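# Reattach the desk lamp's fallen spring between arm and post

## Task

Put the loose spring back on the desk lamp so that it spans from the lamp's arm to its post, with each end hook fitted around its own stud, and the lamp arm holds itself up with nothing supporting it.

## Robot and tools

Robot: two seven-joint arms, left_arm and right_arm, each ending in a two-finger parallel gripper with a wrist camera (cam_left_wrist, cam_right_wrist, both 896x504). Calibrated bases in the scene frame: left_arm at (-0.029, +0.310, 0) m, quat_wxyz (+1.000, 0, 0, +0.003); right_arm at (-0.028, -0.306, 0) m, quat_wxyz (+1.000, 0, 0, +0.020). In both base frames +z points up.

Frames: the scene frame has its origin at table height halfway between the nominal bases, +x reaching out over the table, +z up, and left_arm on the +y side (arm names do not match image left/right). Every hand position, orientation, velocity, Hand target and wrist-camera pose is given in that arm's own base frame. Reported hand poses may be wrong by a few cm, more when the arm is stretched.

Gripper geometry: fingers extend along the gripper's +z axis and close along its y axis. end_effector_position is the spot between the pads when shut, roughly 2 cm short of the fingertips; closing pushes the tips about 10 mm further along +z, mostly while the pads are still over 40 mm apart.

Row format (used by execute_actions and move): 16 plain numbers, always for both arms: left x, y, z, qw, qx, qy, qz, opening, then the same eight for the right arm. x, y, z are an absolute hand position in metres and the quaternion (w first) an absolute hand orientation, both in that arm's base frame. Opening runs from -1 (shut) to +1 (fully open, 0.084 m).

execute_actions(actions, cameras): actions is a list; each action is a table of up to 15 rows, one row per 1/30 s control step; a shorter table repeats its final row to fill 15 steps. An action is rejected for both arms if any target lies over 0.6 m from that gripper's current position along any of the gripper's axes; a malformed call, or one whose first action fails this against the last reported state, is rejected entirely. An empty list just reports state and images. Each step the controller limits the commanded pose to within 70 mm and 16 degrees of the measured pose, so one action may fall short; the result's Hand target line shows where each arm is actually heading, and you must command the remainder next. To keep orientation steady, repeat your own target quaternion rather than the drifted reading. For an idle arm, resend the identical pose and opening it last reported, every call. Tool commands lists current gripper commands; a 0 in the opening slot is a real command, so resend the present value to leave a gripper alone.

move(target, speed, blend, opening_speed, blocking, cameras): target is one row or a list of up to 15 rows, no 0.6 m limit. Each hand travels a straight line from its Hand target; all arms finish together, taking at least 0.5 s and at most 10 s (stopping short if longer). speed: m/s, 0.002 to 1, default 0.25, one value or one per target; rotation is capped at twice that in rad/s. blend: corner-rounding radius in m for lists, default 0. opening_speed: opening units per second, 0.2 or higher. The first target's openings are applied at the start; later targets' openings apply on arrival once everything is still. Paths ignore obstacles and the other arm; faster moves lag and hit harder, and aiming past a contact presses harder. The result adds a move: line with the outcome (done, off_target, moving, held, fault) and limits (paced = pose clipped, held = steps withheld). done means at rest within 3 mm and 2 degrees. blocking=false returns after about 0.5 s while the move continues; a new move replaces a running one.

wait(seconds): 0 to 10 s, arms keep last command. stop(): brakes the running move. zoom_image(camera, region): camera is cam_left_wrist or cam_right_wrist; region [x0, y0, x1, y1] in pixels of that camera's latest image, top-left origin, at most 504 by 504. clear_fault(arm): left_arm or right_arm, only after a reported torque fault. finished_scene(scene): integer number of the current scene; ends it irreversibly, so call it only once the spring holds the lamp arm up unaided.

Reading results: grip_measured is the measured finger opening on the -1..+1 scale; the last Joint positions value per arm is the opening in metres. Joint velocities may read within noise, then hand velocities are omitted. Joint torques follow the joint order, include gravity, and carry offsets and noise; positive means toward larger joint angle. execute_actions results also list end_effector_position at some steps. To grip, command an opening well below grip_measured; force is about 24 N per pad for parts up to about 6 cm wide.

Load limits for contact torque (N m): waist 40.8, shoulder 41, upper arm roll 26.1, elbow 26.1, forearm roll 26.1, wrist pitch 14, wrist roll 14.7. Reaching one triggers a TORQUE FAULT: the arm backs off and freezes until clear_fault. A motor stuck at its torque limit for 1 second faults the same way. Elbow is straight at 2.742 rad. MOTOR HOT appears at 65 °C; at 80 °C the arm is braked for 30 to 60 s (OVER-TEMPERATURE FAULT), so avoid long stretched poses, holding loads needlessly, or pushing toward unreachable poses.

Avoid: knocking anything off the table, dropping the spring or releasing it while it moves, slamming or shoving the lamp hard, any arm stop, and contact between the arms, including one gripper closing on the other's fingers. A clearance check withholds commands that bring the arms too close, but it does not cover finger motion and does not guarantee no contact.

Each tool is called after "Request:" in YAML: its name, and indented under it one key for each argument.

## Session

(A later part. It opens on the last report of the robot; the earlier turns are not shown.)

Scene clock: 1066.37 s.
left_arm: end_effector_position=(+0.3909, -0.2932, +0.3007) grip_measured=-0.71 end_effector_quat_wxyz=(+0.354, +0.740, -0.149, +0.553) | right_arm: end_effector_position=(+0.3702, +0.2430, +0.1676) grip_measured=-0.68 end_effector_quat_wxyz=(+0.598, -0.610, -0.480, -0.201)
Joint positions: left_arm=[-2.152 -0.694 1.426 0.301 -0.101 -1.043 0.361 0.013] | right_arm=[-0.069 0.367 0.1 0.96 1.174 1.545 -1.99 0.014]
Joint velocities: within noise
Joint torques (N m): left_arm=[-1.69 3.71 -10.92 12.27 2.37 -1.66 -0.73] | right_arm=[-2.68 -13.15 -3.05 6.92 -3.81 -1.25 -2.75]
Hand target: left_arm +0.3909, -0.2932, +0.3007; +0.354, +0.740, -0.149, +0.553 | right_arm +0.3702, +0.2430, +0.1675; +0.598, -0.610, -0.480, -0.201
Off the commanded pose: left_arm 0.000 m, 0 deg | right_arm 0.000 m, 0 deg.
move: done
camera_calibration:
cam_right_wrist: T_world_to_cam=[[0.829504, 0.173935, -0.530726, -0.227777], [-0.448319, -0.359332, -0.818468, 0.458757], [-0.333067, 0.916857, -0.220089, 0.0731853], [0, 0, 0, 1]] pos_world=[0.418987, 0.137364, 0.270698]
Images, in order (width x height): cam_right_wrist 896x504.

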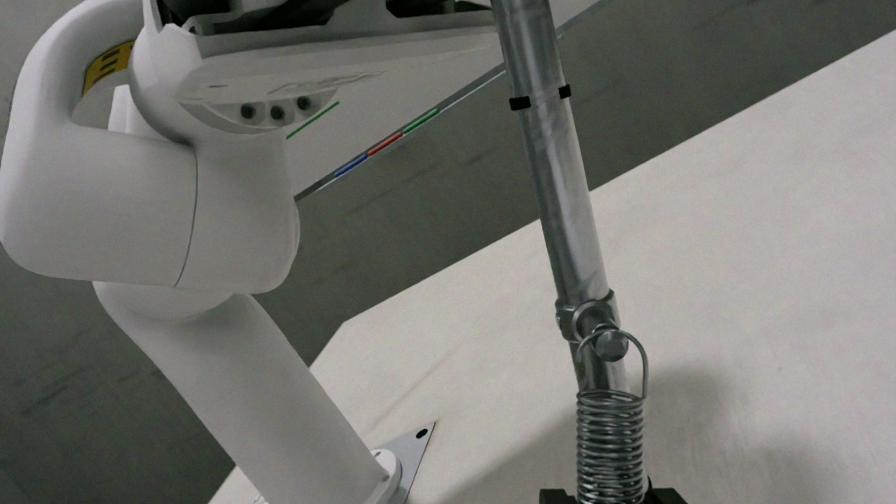

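Request:
move:
  target: [0.3909, -0.2932, 0.3007, 0.3540, 0.7396, -0.1494, 0.5525, -0.8, 0.3661, 0.2505, 0.1638, 0.6375, -0.5899, -0.4260, -0.2536, -1]
  speed: 0.025
  cameras: ["cam_right_wrist"]

Request:
zoom_image:
  camera: "cam_right_wrist"
  region: [520, 304, 720, 504]

Request:
move:
  target: [0.3909, -0.2932, 0.3007, 0.3540, 0.7396, -0.1494, 0.5525, -0.8, 0.3631, 0.2578, 0.1615, 0.6689, -0.5681, -0.3747, -0.2991, -1]
  speed: 0.02
  cameras: ["cam_right_wrist"]

Request:
zoom_image:
  camera: "cam_right_wrist"
  region: [520, 304, 720, 504]

Scene clock: 1077.50 s.
left_arm: end_effector_position=(+0.3909, -0.2932, +0.3007) grip_measured=-0.71 end_effector_quat_wxyz=(+0.354, +0.740, -0.149, +0.553) | right_arm: end_effector_position=(+0.3661, +0.2505, +0.1638) grip_measured=-0.68 end_effector_quat_wxyz=(+0.637, -0.590, -0.426, -0.253)
Joint positions: left_arm=[-2.152 -0.694 1.426 0.301 -0.101 -1.043 0.361 0.013] | right_arm=[-0.103 0.417 0.116 0.894 1.306 1.589 -2.099 0.014]
Joint velocities: within noise
Joint torques (N m): left_arm=[-2.12 4.03 -10.98 12.13 2.29 -1.79 -0.83] | right_arm=[-2.56 -12.38 4.19 5.03 1.07 2.49 -2.88]
Hand target: left_arm +0.3909, -0.2932, +0.3007; +0.354, +0.740, -0.149, +0.553 | right_arm +0.3661, +0.2505, +0.1638; +0.637, -0.590, -0.426, -0.254
Off the commanded pose: left_arm 0.000 m, 0 deg | right_arm 0.000 m, 0 deg.
move: done
camera_calibration:
cam_right_wrist: T_world_to_cam=[[0.829361, 0.172919, -0.531281, -0.227209], [-0.49985, -0.1952, -0.843829, 0.438371], [-0.249621, 0.965399, -0.0754576, -0.00227597], [0, 0, 0, 1]] pos_world=[0.40699, 0.127056, 0.249026]
Images, in order (width x height): cam_right_wrist 896x504.

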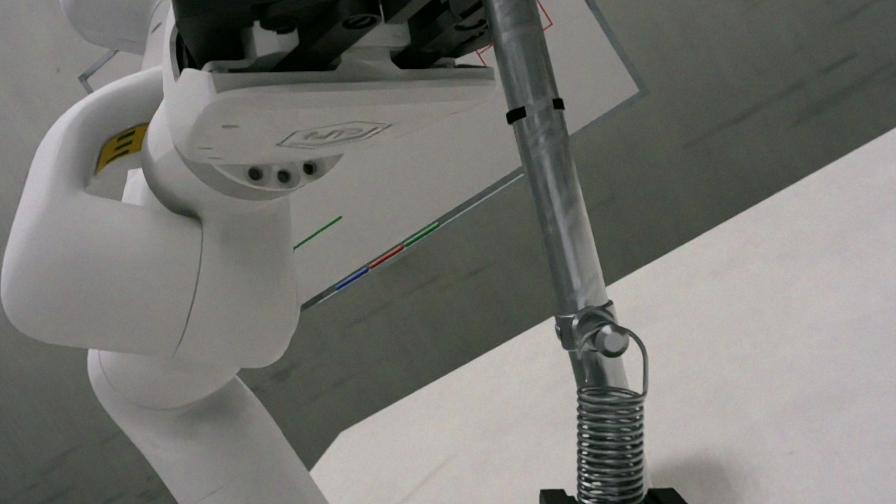

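Scaled by 2.520 from the camera's 896x504 image, which has a finer 1280x720 frame.

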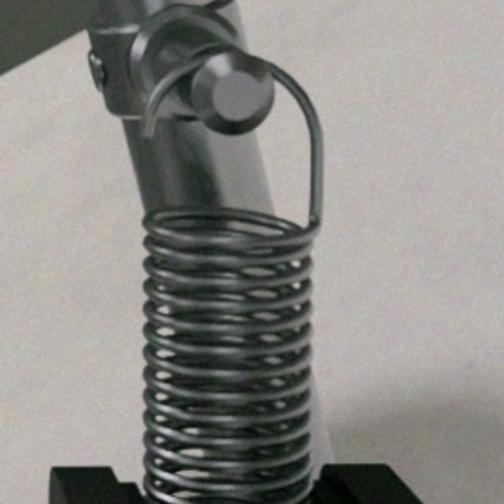

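Scene clock: 1081.73 s.
left_arm: end_effector_position=(+0.3909, -0.2932, +0.3007) grip_measured=-0.70 end_effector_quat_wxyz=(+0.354, +0.740, -0.149, +0.553) | right_arm: end_effector_position=(+0.3631, +0.2578, +0.1615) grip_measured=-0.68 end_effector_quat_wxyz=(+0.669, -0.568, -0.375, -0.299)
Joint positions: left_arm=[-2.152 -0.694 1.426 0.301 -0.101 -1.043 0.361 0.013] | right_arm=[-0.129 0.476 0.137 0.845 1.417 1.643 -2.196 0.014]
Joint velocities: within noise
Joint torques (N m): left_arm=[-1.8 3.58 -10.86 13.06 2.03 -1.51 -0.78] | right_arm=[1.44 -10.4 8.67 3.39 1.65 1.35 -3.27]
Hand target: left_arm +0.3909, -0.2932, +0.3007; +0.354, +0.740, -0.149, +0.553 | right_arm +0.3631, +0.2578, +0.1615; +0.669, -0.568, -0.375, -0.299
Off the commanded pose: left_arm 0.000 m, 0 deg | right_arm 0.000 m, 0 deg.
move: done
camera_calibration:
cam_right_wrist: T_world_to_cam=[[0.829279, 0.172061, -0.531687, -0.226906], [-0.5331, -0.0418298, -0.845018, 0.409119], [-0.167635, 0.984198, 0.0570371, -0.0662699], [0, 0, 0, 1]] pos_world=[0.39516, 0.121378, 0.228849]
Images, in order (width x height): cam_right_wrist 896x504.

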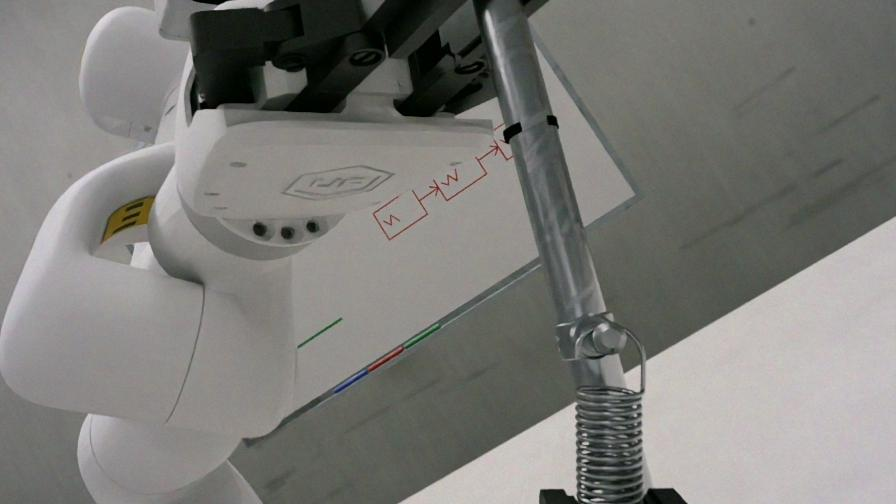

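Scaled by 2.520 from the camera's 896x504 image, which has a finer 1280x720 frame.

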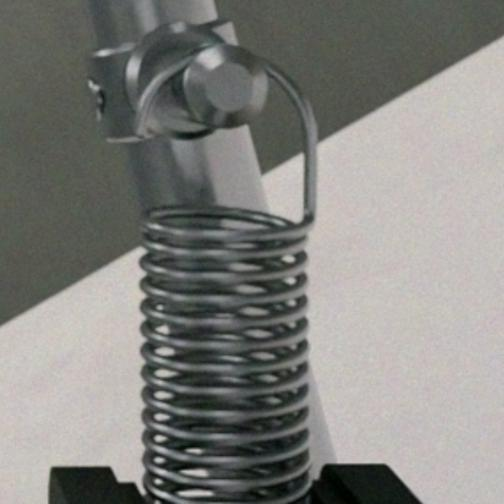

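Request:
move:
  target: [0.3909, -0.2932, 0.3007, 0.3540, 0.7396, -0.1494, 0.5525, -0.8, 0.3647, 0.2581, 0.1640, 0.6689, -0.5681, -0.3747, -0.2991, -1]
  speed: 0.02
  cameras: ["cam_right_wrist"]

Request:
zoom_image:
  camera: "cam_right_wrist"
  region: [520, 304, 720, 504]

Request:
move:
  target: [0.3909, -0.2932, 0.3007, 0.3540, 0.7396, -0.1494, 0.5525, -0.8, 0.3647, 0.2581, 0.1640, 0.6689, -0.5681, -0.3747, -0.2991, -0.73]
  opening_speed: 0.2
  cameras: ["cam_right_wrist"]

Request:
zoom_image:
  camera: "cam_right_wrist"
  region: [520, 304, 720, 504]

Scene clock: 1093.70 s.
left_arm: end_effector_position=(+0.3909, -0.2932, +0.3007) grip_measured=-0.70 end_effector_quat_wxyz=(+0.354, +0.740, -0.149, +0.553) | right_arm: end_effector_position=(+0.3646, +0.2581, +0.1639) grip_measured=-0.68 end_effector_quat_wxyz=(+0.669, -0.568, -0.375, -0.299)
Joint positions: left_arm=[-2.152 -0.694 1.426 0.301 -0.101 -1.043 0.361 0.013] | right_arm=[-0.13 0.471 0.138 0.847 1.419 1.644 -2.189 0.014]
Joint velocities: within noise
Joint torques (N m): left_arm=[-1.99 3.96 -10.62 14.9 2.34 -1.56 -0.87] | right_arm=[-0.41 -22.86 6.88 15.56 3.9 4.27 2.21]
Hand target: left_arm +0.3909, -0.2932, +0.3007; +0.354, +0.740, -0.149, +0.553 | right_arm +0.3647, +0.2581, +0.1640; +0.669, -0.568, -0.375, -0.299
Off the commanded pose: left_arm 0.000 m, 0 deg | right_arm 0.000 m, 0 deg.
move: done
camera_calibration:
cam_right_wrist: T_world_to_cam=[[0.829279, 0.172114, -0.53167, -0.226954], [-0.533099, -0.0417435, -0.845022, 0.411953], [-0.167634, 0.984192, 0.0571368, -0.0665716], [0, 0, 0, 1]] pos_world=[0.39666, 0.121778, 0.231249]
Images, in order (width x height): cam_right_wrist 896x504.

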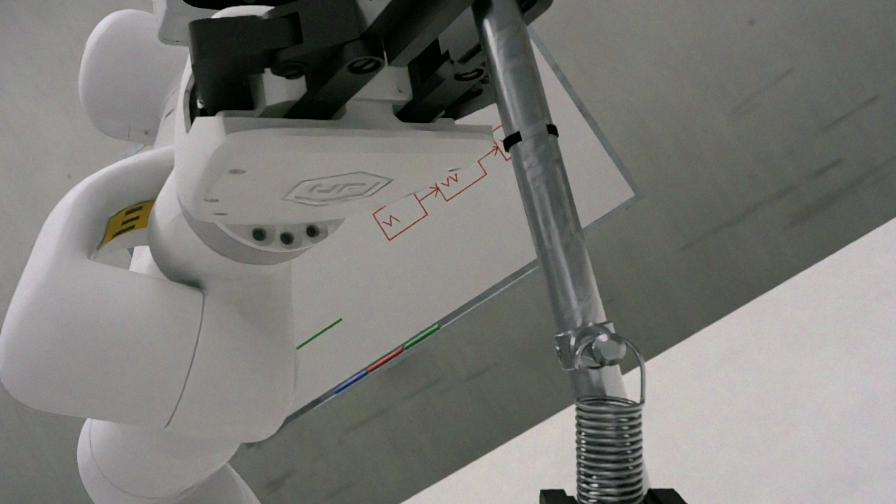

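Scaled by 2.520 from the camera's 896x504 image, which has a finer 1280x720 frame.

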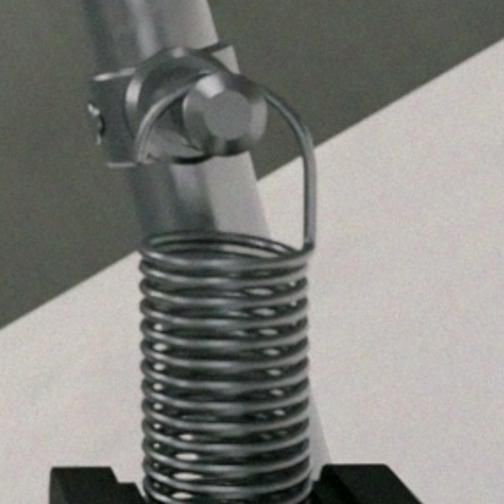

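Scene clock: 1095.27 s.
left_arm: end_effector_position=(+0.3909, -0.2932, +0.3007) grip_measured=-0.70 end_effector_quat_wxyz=(+0.354, +0.740, -0.149, +0.553) | right_arm: end_effector_position=(+0.3647, +0.2581, +0.1640) grip_measured=-0.68 end_effector_quat_wxyz=(+0.669, -0.568, -0.375, -0.299)
Joint positions: left_arm=[-2.152 -0.694 1.426 0.301 -0.101 -1.043 0.361 0.013] | right_arm=[-0.13 0.471 0.138 0.847 1.419 1.644 -2.188 0.014]
Joint velocities: within noise
Joint torques (N m): left_arm=[-2.12 3.5 -10.91 13.71 2.47 -1.8 -0.88] | right_arm=[-1.84 -23.24 4.15 15.47 3.35 3.97 2.33]
Hand target: left_arm +0.3909, -0.2932, +0.3007; +0.354, +0.740, -0.149, +0.553 | right_arm +0.3647, +0.2581, +0.1640; +0.669, -0.568, -0.375, -0.299
Off the commanded pose: left_arm 0.000 m, 0 deg | right_arm 0.000 m, 0 deg.
move: done
camera_calibration:
cam_right_wrist: T_world_to_cam=[[0.829303, 0.172086, -0.531642, -0.226978], [-0.533094, -0.0416016, -0.845033, 0.41207], [-0.167535, 0.984203, 0.0572376, -0.0665256], [0, 0, 0, 1]] pos_world=[0.39676, 0.121677, 0.231349]
Images, in order (width x height): cam_right_wrist 896x504.

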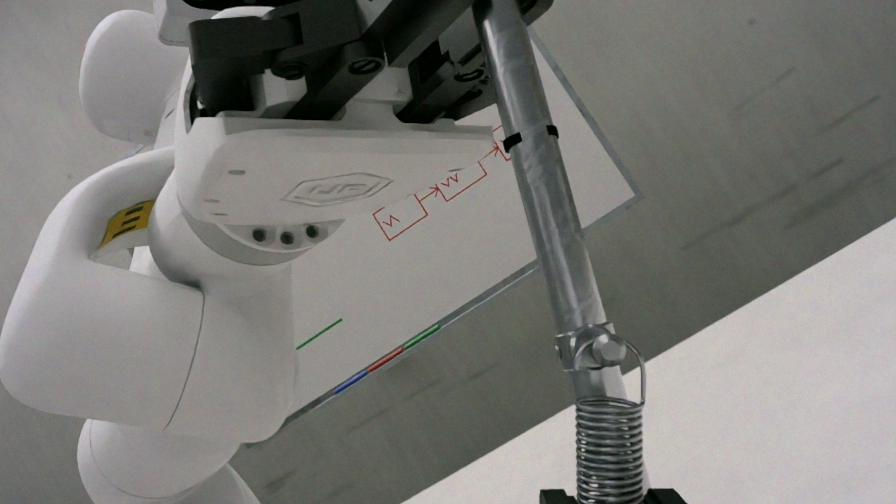

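Scaled by 2.520 from the camera's 896x504 image, which has a finer 1280x720 frame.

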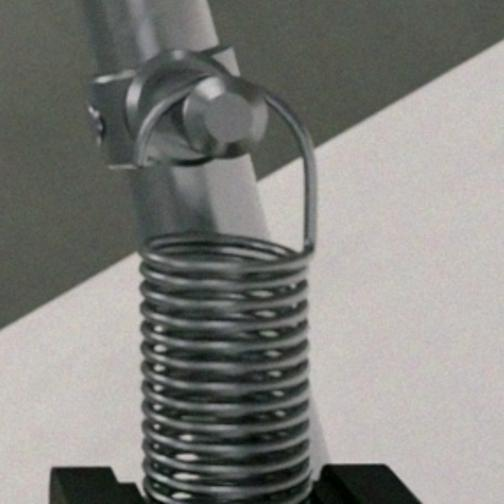

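Request:
move:
  target: [0.3909, -0.2932, 0.3007, 0.3540, 0.7396, -0.1494, 0.5525, -0.8, 0.3668, 0.2586, 0.1674, 0.6689, -0.5681, -0.3747, -0.2991, -0.73]
  speed: 0.01
  cameras: ["cam_right_wrist"]

Request:
zoom_image:
  camera: "cam_right_wrist"
  region: [520, 304, 720, 504]

Scene clock: 1103.47 s.
left_arm: end_effector_position=(+0.3909, -0.2932, +0.3007) grip_measured=-0.70 end_effector_quat_wxyz=(+0.354, +0.740, -0.149, +0.553) | right_arm: end_effector_position=(+0.3668, +0.2586, +0.1673) grip_measured=-0.68 end_effector_quat_wxyz=(+0.669, -0.568, -0.375, -0.299)
Joint positions: left_arm=[-2.152 -0.694 1.426 0.301 -0.101 -1.043 0.361 0.013] | right_arm=[-0.13 0.465 0.14 0.851 1.421 1.645 -2.179 0.014]
Joint velocities: within noise
Joint torques (N m): left_arm=[-2 3.01 -10.99 11.84 2.29 -1.56 -0.93] | right_arm=[3.08 -25.43 6.23 18.32 5.45 5.02 2.39]
Hand target: left_arm +0.3909, -0.2932, +0.3007; +0.354, +0.740, -0.149, +0.553 | right_arm +0.3668, +0.2586, +0.1674; +0.669, -0.568, -0.375, -0.299
Off the commanded pose: left_arm 0.000 m, 0 deg | right_arm 0.000 m, 0 deg.
move: done
camera_calibration:
cam_right_wrist: T_world_to_cam=[[0.829316, 0.172004, -0.531648, -0.227045], [-0.533103, -0.0415492, -0.845029, 0.415995], [-0.167438, 0.98422, 0.0572387, -0.0668957], [0, 0, 0, 1]] pos_world=[0.39886, 0.122177, 0.234649]
Images, in order (width x height): cam_right_wrist 896x504.

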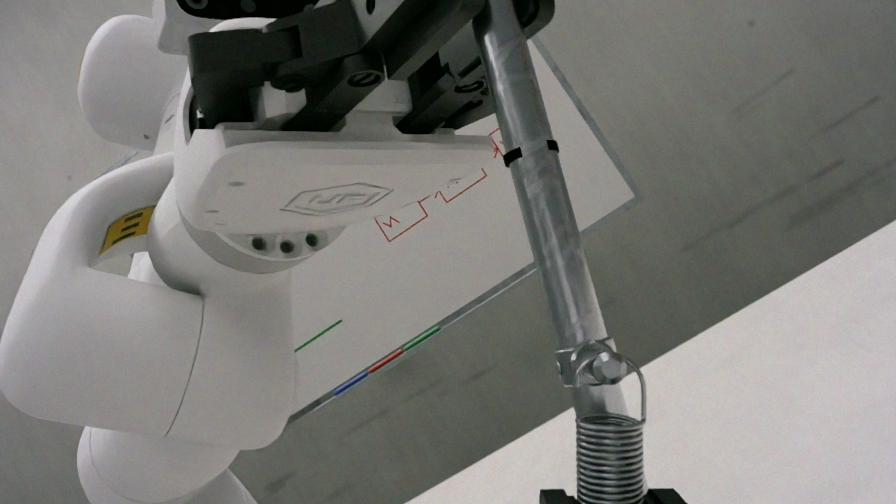

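Scaled by 2.520 from the camera's 896x504 image, which has a finer 1280x720 frame.

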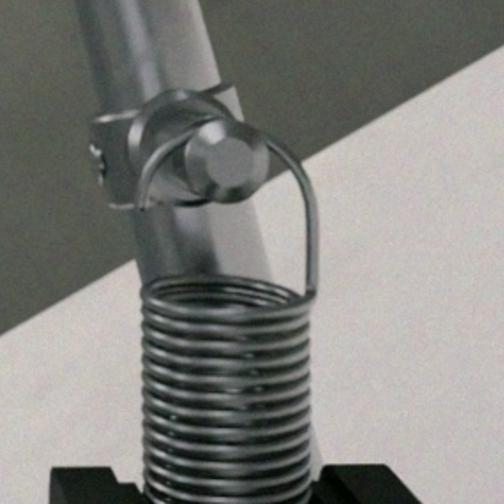

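Request:
move:
  target: [0.3909, -0.2932, 0.3007, 0.3540, 0.7396, -0.1494, 0.5525, -0.8, 0.3668, 0.2586, 0.1674, 0.6689, -0.5681, -0.3747, -0.2991, -0.65]
  opening_speed: 0.2
  cameras: ["cam_right_wrist"]

Request:
zoom_image:
  camera: "cam_right_wrist"
  region: [520, 304, 720, 504]

Request:
move:
  target: [0.3909, -0.2932, 0.3007, 0.3540, 0.7396, -0.1494, 0.5525, -0.8, 0.3668, 0.2586, 0.1674, 0.6689, -0.5681, -0.3747, -0.2991, -0.5]
  opening_speed: 0.2
  cameras: ["cam_right_wrist"]

Request:
zoom_image:
  camera: "cam_right_wrist"
  region: [520, 304, 720, 504]

Scene clock: 1112.90 s.
left_arm: end_effector_position=(+0.3909, -0.2932, +0.3007) grip_measured=-0.70 end_effector_quat_wxyz=(+0.354, +0.740, -0.149, +0.553) | right_arm: end_effector_position=(+0.3668, +0.2586, +0.1675) grip_measured=-0.67 end_effector_quat_wxyz=(+0.669, -0.568, -0.375, -0.299)
Joint positions: left_arm=[-2.152 -0.694 1.426 0.301 -0.101 -1.043 0.361 0.013] | right_arm=[-0.13 0.465 0.14 0.851 1.421 1.645 -2.179 0.015]
Joint velocities: within noise
Joint torques (N m): left_arm=[-1.95 3.43 -10.65 11.8 2.37 -1.74 -0.91] | right_arm=[3.35 -22.96 4.57 15.73 3.59 3.72 2.16]
Hand target: left_arm +0.3909, -0.2932, +0.3007; +0.354, +0.740, -0.149, +0.553 | right_arm +0.3668, +0.2586, +0.1674; +0.669, -0.568, -0.375, -0.299
Off the commanded pose: left_arm 0.000 m, 0 deg | right_arm 0.000 m, 0 deg.
move: done
camera_calibration:
cam_right_wrist: T_world_to_cam=[[0.829322, 0.172293, -0.531545, -0.227055], [-0.533029, -0.0414734, -0.84508, 0.416052], [-0.167646, 0.984172, 0.0574425, -0.0668603], [0, 0, 0, 1]] pos_world=[0.39886, 0.122177, 0.234748]
Images, in order (width x height): cam_right_wrist 896x504.

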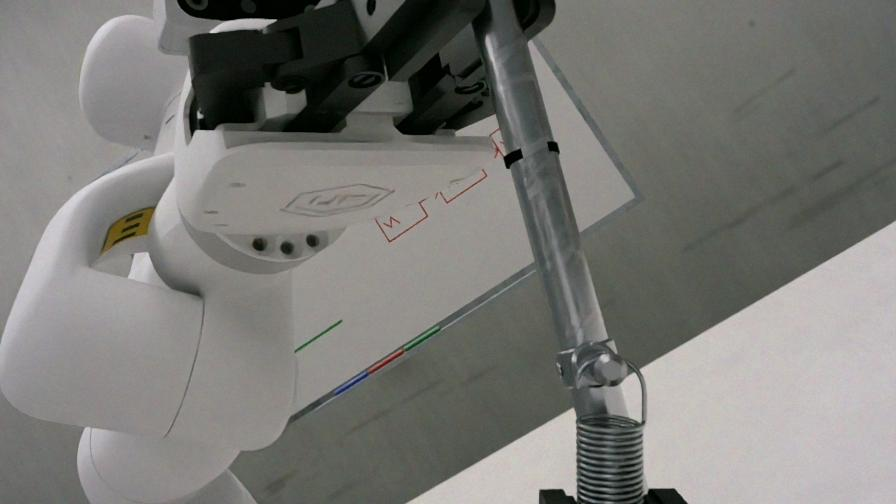

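Scaled by 2.520 from the camera's 896x504 image, which has a finer 1280x720 frame.

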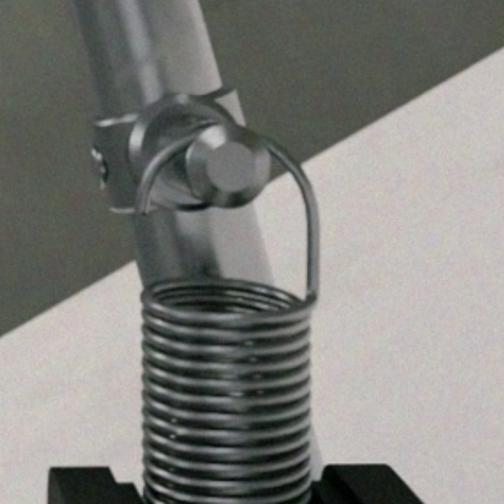

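Scene clock: 1113.87 s.
left_arm: end_effector_position=(+0.3909, -0.2932, +0.3007) grip_measured=-0.70 end_effector_quat_wxyz=(+0.354, +0.740, -0.149, +0.553) | right_arm: end_effector_position=(+0.3668, +0.2586, +0.1675) grip_measured=-0.52 end_effector_quat_wxyz=(+0.669, -0.568, -0.375, -0.299)
Joint positions: left_arm=[-2.152 -0.694 1.426 0.301 -0.101 -1.043 0.361 0.013] | right_arm=[-0.13 0.465 0.14 0.851 1.421 1.645 -2.179 0.021]
Joint velocities: within noise
Joint torques (N m): left_arm=[-1.57 3.31 -11.02 12.11 2.35 -1.7 -0.96] | right_arm=[2.93 -18.2 -0.82 10.77 0.72 1 2.12]
Hand target: left_arm +0.3909, -0.2932, +0.3007; +0.354, +0.740, -0.149, +0.553 | right_arm +0.3668, +0.2586, +0.1674; +0.669, -0.568, -0.375, -0.299
Off the commanded pose: left_arm 0.000 m, 0 deg | right_arm 0.000 m, 0 deg.
move: done
camera_calibration:
cam_right_wrist: T_world_to_cam=[[0.829331, 0.172241, -0.531548, -0.227051], [-0.533015, -0.0415564, -0.845085, 0.416058], [-0.167647, 0.984178, 0.0573429, -0.0668374], [0, 0, 0, 1]] pos_world=[0.39886, 0.122177, 0.234748]
Images, in order (width x height): cam_right_wrist 896x504.

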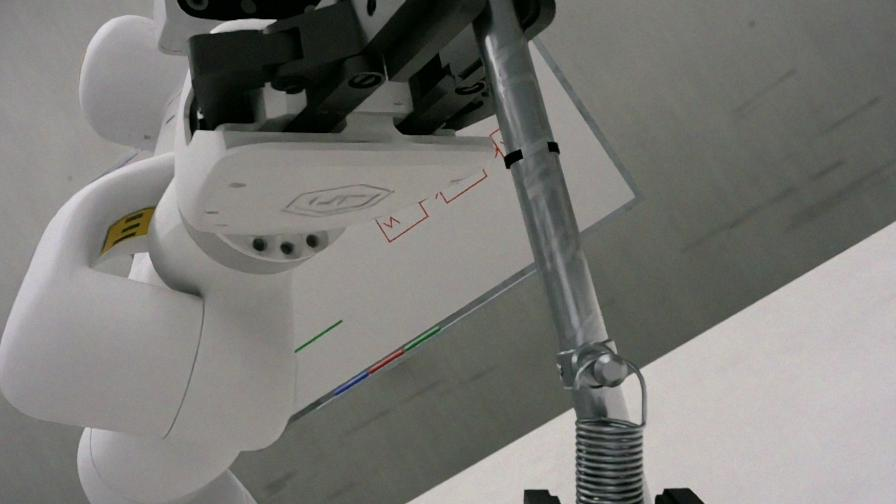

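Scaled by 2.520 from the camera's 896x504 image, which has a finer 1280x720 frame.

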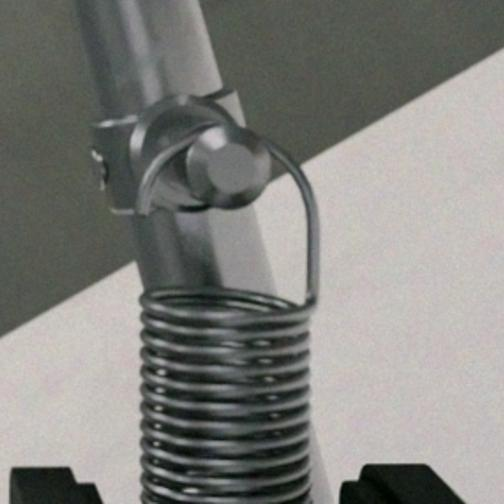

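Request:
move:
  target:
    - [0.3909, -0.2932, 0.3007, 0.3540, 0.7396, -0.1494, 0.5525, -0.8, 0.3668, 0.2586, 0.1674, 0.6689, -0.5681, -0.3747, -0.2991, -0.35]
    - [0.3909, -0.2932, 0.3007, 0.3540, 0.7396, -0.1494, 0.5525, -0.8, 0.3900, 0.1405, 0.1600, 0.6689, -0.5681, -0.3747, -0.2991, -0.35]
  speed: [0.03, 0.05]
  opening_speed: 0.3
  cameras: ["cam_right_wrist"]

Request:
zoom_image:
  camera: "cam_right_wrist"
  region: [480, 300, 680, 500]

Scene clock: 1121.33 s.
left_arm: end_effector_position=(+0.3909, -0.2932, +0.3007) grip_measured=-0.70 end_effector_quat_wxyz=(+0.354, +0.740, -0.149, +0.553) | right_arm: end_effector_position=(+0.3900, +0.1406, +0.1600) grip_measured=-0.37 end_effector_quat_wxyz=(+0.669, -0.568, -0.375, -0.299)
Joint positions: left_arm=[-2.152 -0.694 1.426 0.301 -0.101 -1.043 0.361 0.013] | right_arm=[-0.289 0.563 0.006 1.007 1.192 1.823 -2.161 0.028]
Joint velocities: within noise
Joint torques (N m): left_arm=[-1.9 2.99 -10.96 11.8 2.3 -1.99 -0.88] | right_arm=[-3.14 -16.33 -2.26 15.11 -1.82 3.96 2.35]
Hand target: left_arm +0.3909, -0.2932, +0.3007; +0.354, +0.740, -0.149, +0.553 | right_arm +0.3900, +0.1405, +0.1600; +0.669, -0.568, -0.375, -0.299
Off the commanded pose: left_arm 0.000 m, 0 deg | right_arm 0.000 m, 0 deg.
move: done
camera_calibration:
cam_right_wrist: T_world_to_cam=[[0.829293, 0.172085, -0.531657, -0.229859], [-0.533108, -0.0416048, -0.845023, 0.417293], [-0.167536, 0.984203, 0.0572375, 0.0535859], [0, 0, 0, 1]] pos_world=[0.42206, 0.00417729, 0.227349]
Images, in order (width x height): cam_right_wrist 896x504.

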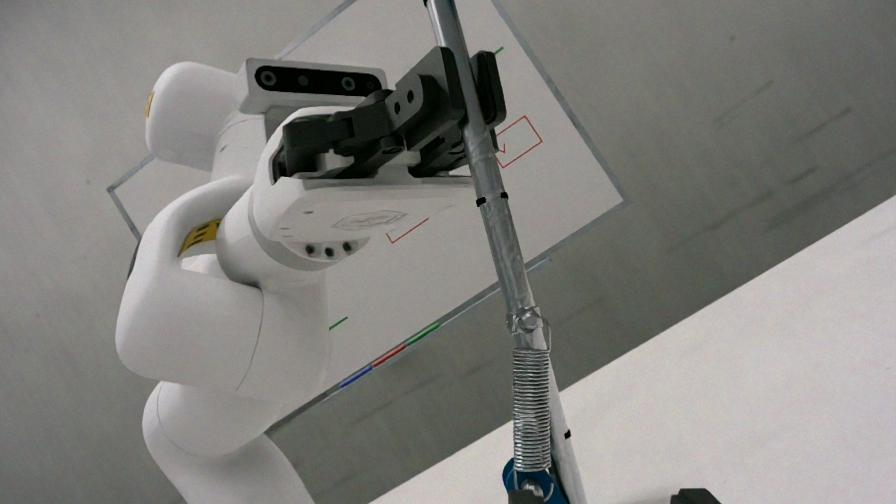

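Scaled by 2.520 from the camera's 896x504 image, which has a finer 1280x720 frame.

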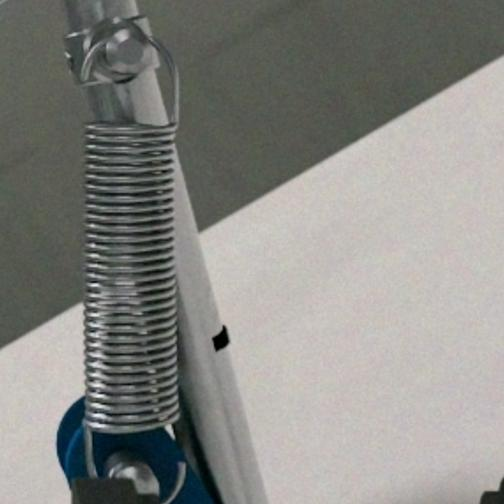

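Request:
move:
  target: [0.3909, -0.2932, 0.3007, 0.3540, 0.7396, -0.1494, 0.5525, -0.8, 0.4120, 0.1300, 0.1700, 0.6542, -0.5606, -0.4628, -0.2051, -0.35]
  speed: 0.08
  cameras: ["cam_right_wrist"]

Request:
zoom_image:
  camera: "cam_right_wrist"
  region: [490, 250, 590, 350]

Request:
zoom_image:
  camera: "cam_right_wrist"
  region: [490, 380, 590, 480]

Scene clock: 1126.90 s.
left_arm: end_effector_position=(+0.3909, -0.2932, +0.3007) grip_measured=-0.70 end_effector_quat_wxyz=(+0.354, +0.740, -0.149, +0.553) | right_arm: end_effector_position=(+0.4120, +0.1300, +0.1700) grip_measured=-0.37 end_effector_quat_wxyz=(+0.655, -0.561, -0.463, -0.205)
Joint positions: left_arm=[-2.152 -0.694 1.426 0.301 -0.101 -1.043 0.361 0.013] | right_arm=[-0.244 0.62 0.006 1.271 1.016 1.881 -2.02 0.028]
Joint velocities: within noise
Joint torques (N m): left_arm=[-1.71 3.47 -10.79 11.94 2.33 -1.47 -0.75] | right_arm=[2.97 -18.7 4.01 17.17 -1.52 3.35 2.39]
Hand target: left_arm +0.3909, -0.2932, +0.3007; +0.354, +0.740, -0.149, +0.553 | right_arm +0.4120, +0.1300, +0.1700; +0.655, -0.561, -0.463, -0.205
Off the commanded pose: left_arm 0.000 m, 0 deg | right_arm 0.000 m, 0 deg.
move: done
camera_calibration:
cam_right_wrist: T_world_to_cam=[[0.792425, 0.284054, -0.539793, -0.238968], [-0.476105, -0.265154, -0.838461, 0.441517], [-0.381296, 0.921416, -0.0748746, 0.185826], [0, 0, 0, 1]] pos_world=[0.470428, 0.0137267, 0.255116]
Images, in order (width x height): cam_right_wrist 896x504.

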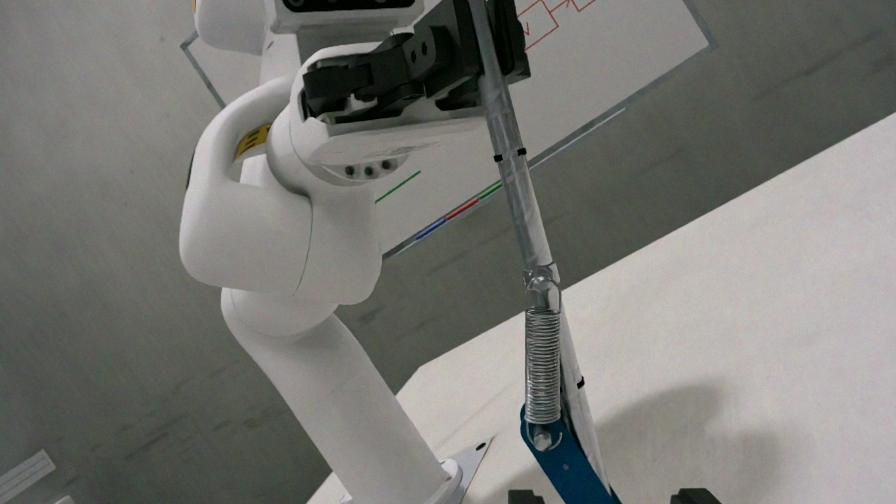

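Scaled by 5.040 from the camera's 896x504 image, which has a finer 1280x720 frame.

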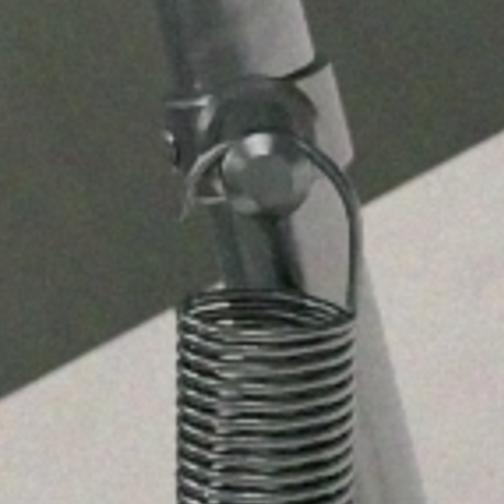

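Scaled by 5.040 from the camera's 896x504 image, which has a finer 1280x720 frame.

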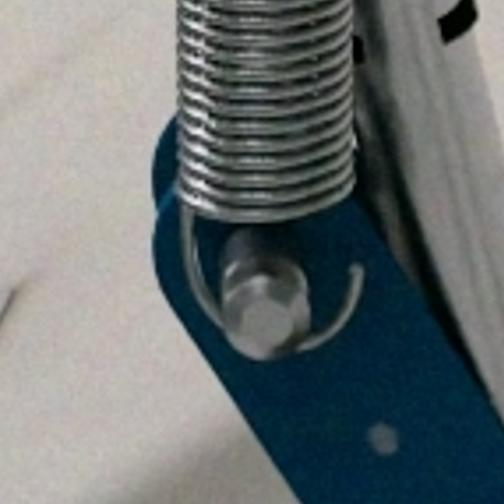

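Request:
move:
  target: [0.3909, -0.2932, 0.3007, 0.3540, 0.7396, -0.1494, 0.5525, -0.6, 0.4120, 0.1300, 0.1700, 0.6542, -0.5606, -0.4628, -0.2051, -0.35]
  opening_speed: 0.2

Request:
zoom_image:
  camera: "cam_left_wrist"
  region: [450, 300, 700, 504]

Scene clock: 1136.33 s.
left_arm: end_effector_position=(+0.3909, -0.2932, +0.3007) grip_measured=-0.62 end_effector_quat_wxyz=(+0.354, +0.740, -0.149, +0.553) | right_arm: end_effector_position=(+0.4120, +0.1300, +0.1700) grip_measured=-0.37 end_effector_quat_wxyz=(+0.655, -0.561, -0.463, -0.205)
Joint positions: left_arm=[-2.152 -0.694 1.426 0.301 -0.101 -1.043 0.361 0.017] | right_arm=[-0.244 0.62 0.006 1.272 1.016 1.881 -2.02 0.028]
Joint velocities: within noise
Joint torques (N m): left_arm=[-1.43 2.94 -11.06 11.85 2.48 -1.58 -0.8] | right_arm=[2.61 -19.38 3.9 17.23 -1.29 3.25 2.25]
Hand target: left_arm +0.3909, -0.2932, +0.3007; +0.354, +0.740, -0.149, +0.553 | right_arm +0.4120, +0.1300, +0.1700; +0.655, -0.561, -0.463, -0.205
Off the commanded pose: left_arm 0.000 m, 0 deg | right_arm 0.000 m, 0 deg.
move: done
camera_calibration:
cam_left_wrist: T_world_to_cam=[[-0.613541, -0.693546, 0.377573, -0.0468429], [-0.362778, -0.177142, -0.914884, 0.431498], [0.701398, -0.698294, -0.142919, -0.303571], [0, 0, 0, 1]] pos_world=[0.340722, -0.168034, 0.369071]
cam_right_wrist: T_world_to_cam=[[0.792391, 0.284097, -0.53982, -0.238946], [-0.476067, -0.265307, -0.838435, 0.441495], [-0.381414, 0.921358, -0.0749777, 0.185908], [0, 0, 0, 1]] pos_world=[0.470428, 0.0137272, 0.255116]

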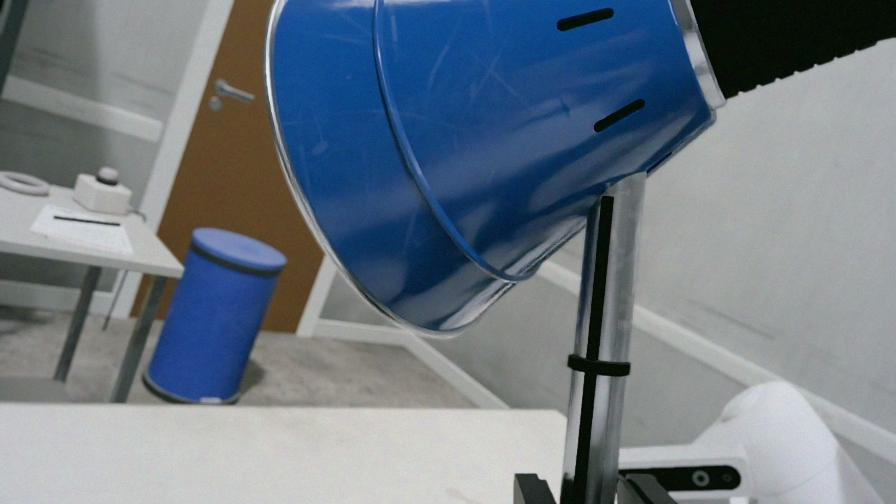

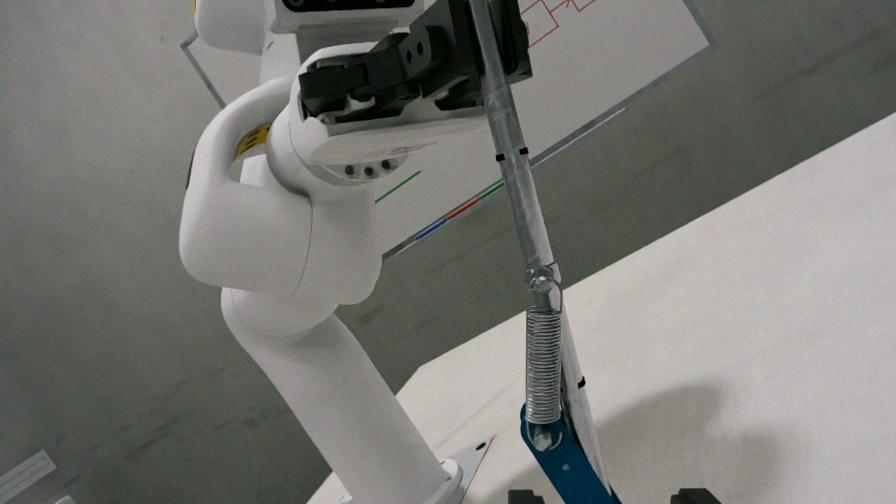

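Scaled by 2.016 from the camera's 896x504 image, which has a finer 1280x720 frame.

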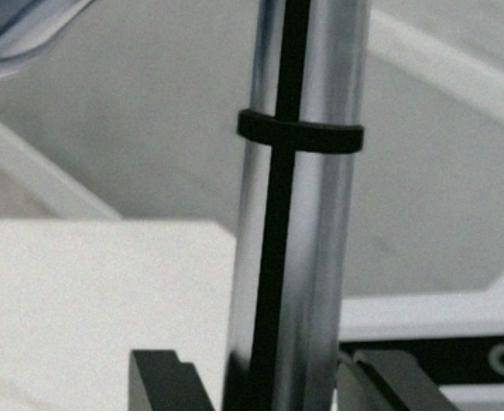

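Request:
move:
  target: [0.3909, -0.2932, 0.3007, 0.3540, 0.7396, -0.1494, 0.5525, -0.5, 0.4120, 0.1300, 0.1700, 0.6542, -0.5606, -0.4628, -0.2051, -0.35]
  opening_speed: 0.2

Request:
zoom_image:
  camera: "cam_left_wrist"
  region: [450, 300, 700, 504]

Scene clock: 1143.57 s.
left_arm: end_effector_position=(+0.3909, -0.2932, +0.3007) grip_measured=-0.52 end_effector_quat_wxyz=(+0.354, +0.740, -0.149, +0.553) | right_arm: end_effector_position=(+0.4120, +0.1300, +0.1700) grip_measured=-0.37 end_effector_quat_wxyz=(+0.655, -0.561, -0.463, -0.205)
Joint positions: left_arm=[-2.152 -0.694 1.426 0.301 -0.101 -1.043 0.361 0.021] | right_arm=[-0.244 0.62 0.006 1.272 1.016 1.881 -2.02 0.028]
Joint velocities: within noise
Joint torques (N m): left_arm=[-0.78 3.03 -10.91 11.72 2.28 -1.62 -0.94] | right_arm=[2.49 -19.38 4.06 16.92 -1.21 3.38 2.3]
Hand target: left_arm +0.3909, -0.2932, +0.3007; +0.354, +0.740, -0.149, +0.553 | right_arm +0.4120, +0.1300, +0.1700; +0.655, -0.561, -0.463, -0.205
Off the commanded pose: left_arm 0.000 m, 0 deg | right_arm 0.000 m, 0 deg.
move: done
camera_calibration:
cam_left_wrist: T_world_to_cam=[[-0.613541, -0.693546, 0.377573, -0.0468429], [-0.362778, -0.177142, -0.914884, 0.431498], [0.701398, -0.698294, -0.142919, -0.303571], [0, 0, 0, 1]] pos_world=[0.340722, -0.168034, 0.369071]
cam_right_wrist: T_world_to_cam=[[0.792391, 0.284097, -0.53982, -0.238946], [-0.476067, -0.265307, -0.838435, 0.441495], [-0.381414, 0.921358, -0.0749777, 0.185908], [0, 0, 0, 1]] pos_world=[0.470428, 0.0137272, 0.255116]

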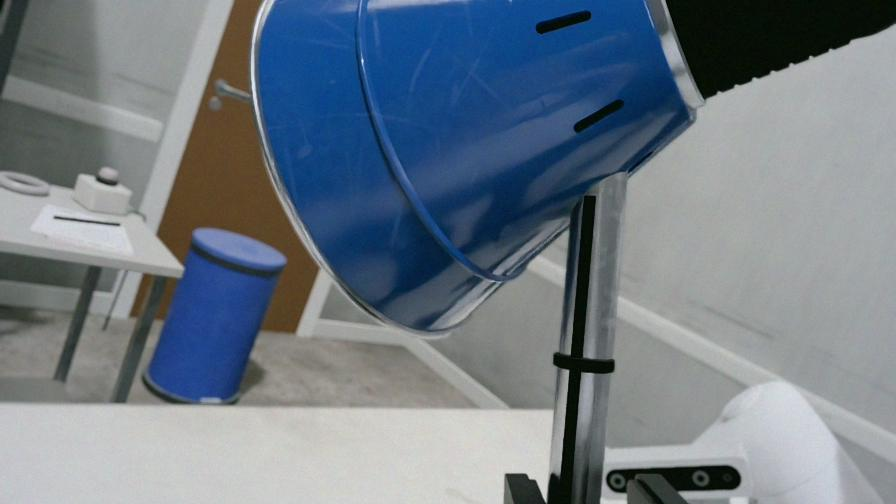

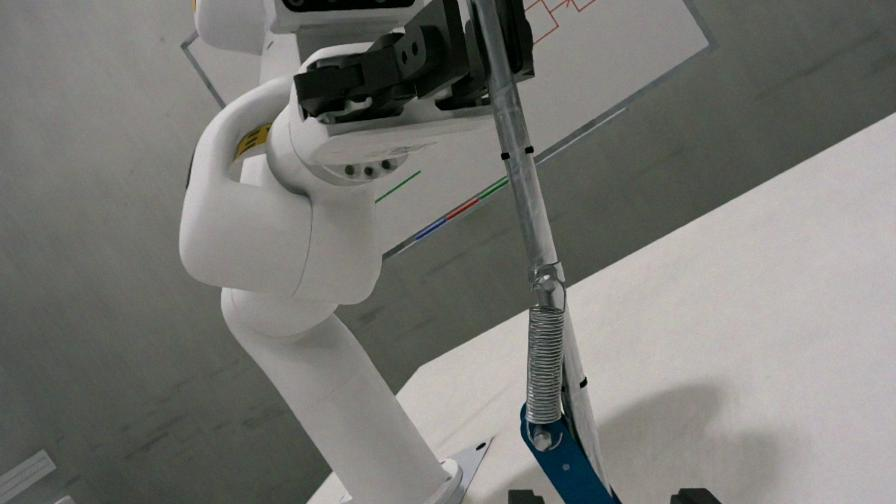

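Scaled by 2.016 from the camera's 896x504 image, which has a finer 1280x720 frame.

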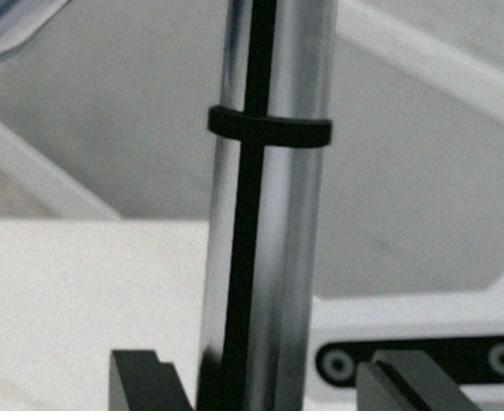

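Request:
move:
  target: [0.4072, -0.2894, 0.2942, 0.3672, 0.7593, -0.1284, 0.5225, -0.5, 0.4330, 0.0730, 0.1700, 0.6542, -0.5606, -0.4628, -0.2051, -0.35]
  speed: 0.03

Request:
zoom_image:
  camera: "cam_left_wrist"
  region: [450, 300, 700, 504]

Request:
zoom_image:
  camera: "cam_right_wrist"
  region: [440, 220, 600, 460]

Scene clock: 1160.90 s.
left_arm: end_effector_position=(+0.4072, -0.2894, +0.2942) grip_measured=-0.52 end_effector_quat_wxyz=(+0.367, +0.759, -0.128, +0.522) | right_arm: end_effector_position=(+0.4330, +0.0730, +0.1700) grip_measured=-0.37 end_effector_quat_wxyz=(+0.655, -0.561, -0.463, -0.205)
Joint positions: left_arm=[-2.107 -0.729 1.416 0.335 -0.117 -0.937 0.338 0.021] | right_arm=[-0.318 0.717 -0.025 1.444 0.96 1.987 -1.999 0.028]
Joint velocities: within noise
Joint torques (N m): left_arm=[4.15 2 -14.27 12.58 0.14 -0.31 -1.16] | right_arm=[-2.69 -21.24 -2.61 18.31 -1.06 3.4 2.38]
Hand target: left_arm +0.4072, -0.2894, +0.2942; +0.367, +0.759, -0.128, +0.522 | right_arm +0.4330, +0.0730, +0.1700; +0.655, -0.561, -0.463, -0.205
Off the commanded pose: left_arm 0.000 m, 0 deg | right_arm 0.000 m, 0 deg.
move: done
camera_calibration:
cam_left_wrist: T_world_to_cam=[[-0.578005, -0.68606, 0.441851, -0.062919], [-0.438718, -0.195299, -0.877146, 0.446745], [0.688068, -0.700843, -0.188103, -0.295227], [0, 0, 0, 1]] pos_world=[0.362764, -0.162825, 0.364129]
cam_right_wrist: T_world_to_cam=[[0.792391, 0.284097, -0.53982, -0.239422], [-0.476067, -0.265307, -0.838435, 0.436397], [-0.381414, 0.921358, -0.0749777, 0.246343], [0, 0, 0, 1]] pos_world=[0.491428, -0.0431728, 0.255116]

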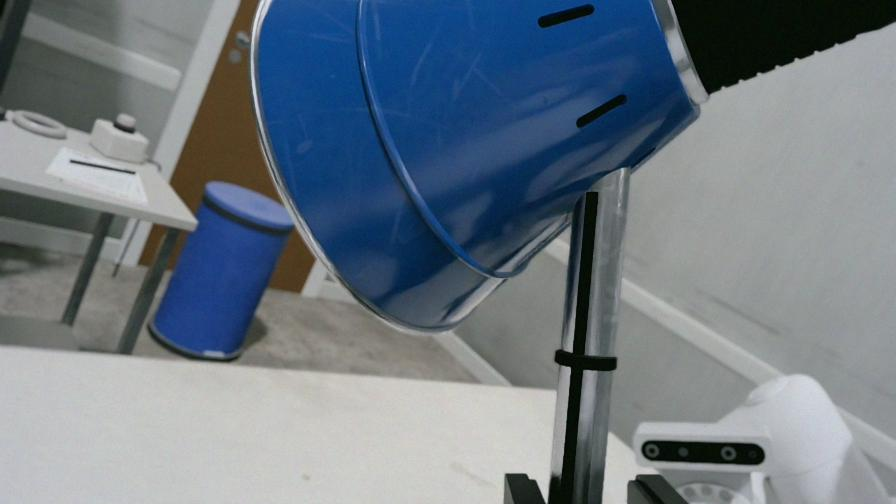

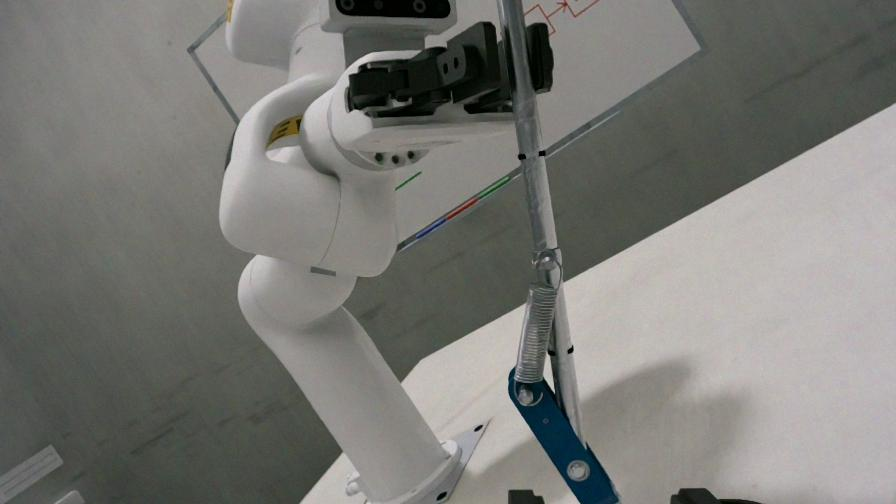

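Scaled by 2.016 from the camera's 896x504 image, which has a finer 1280x720 frame.

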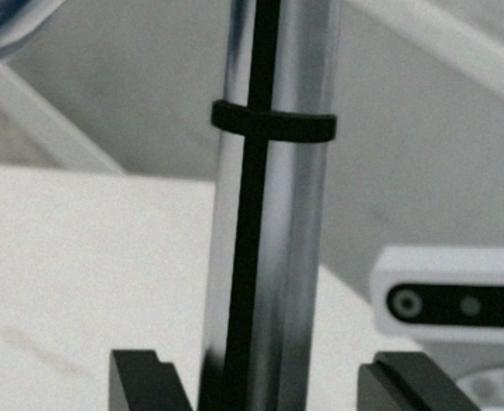

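Scaled by 2.100 from the camera's 896x504 image, which has a finer 1280x720 frame.

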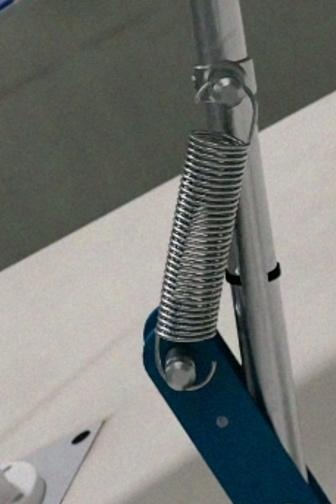

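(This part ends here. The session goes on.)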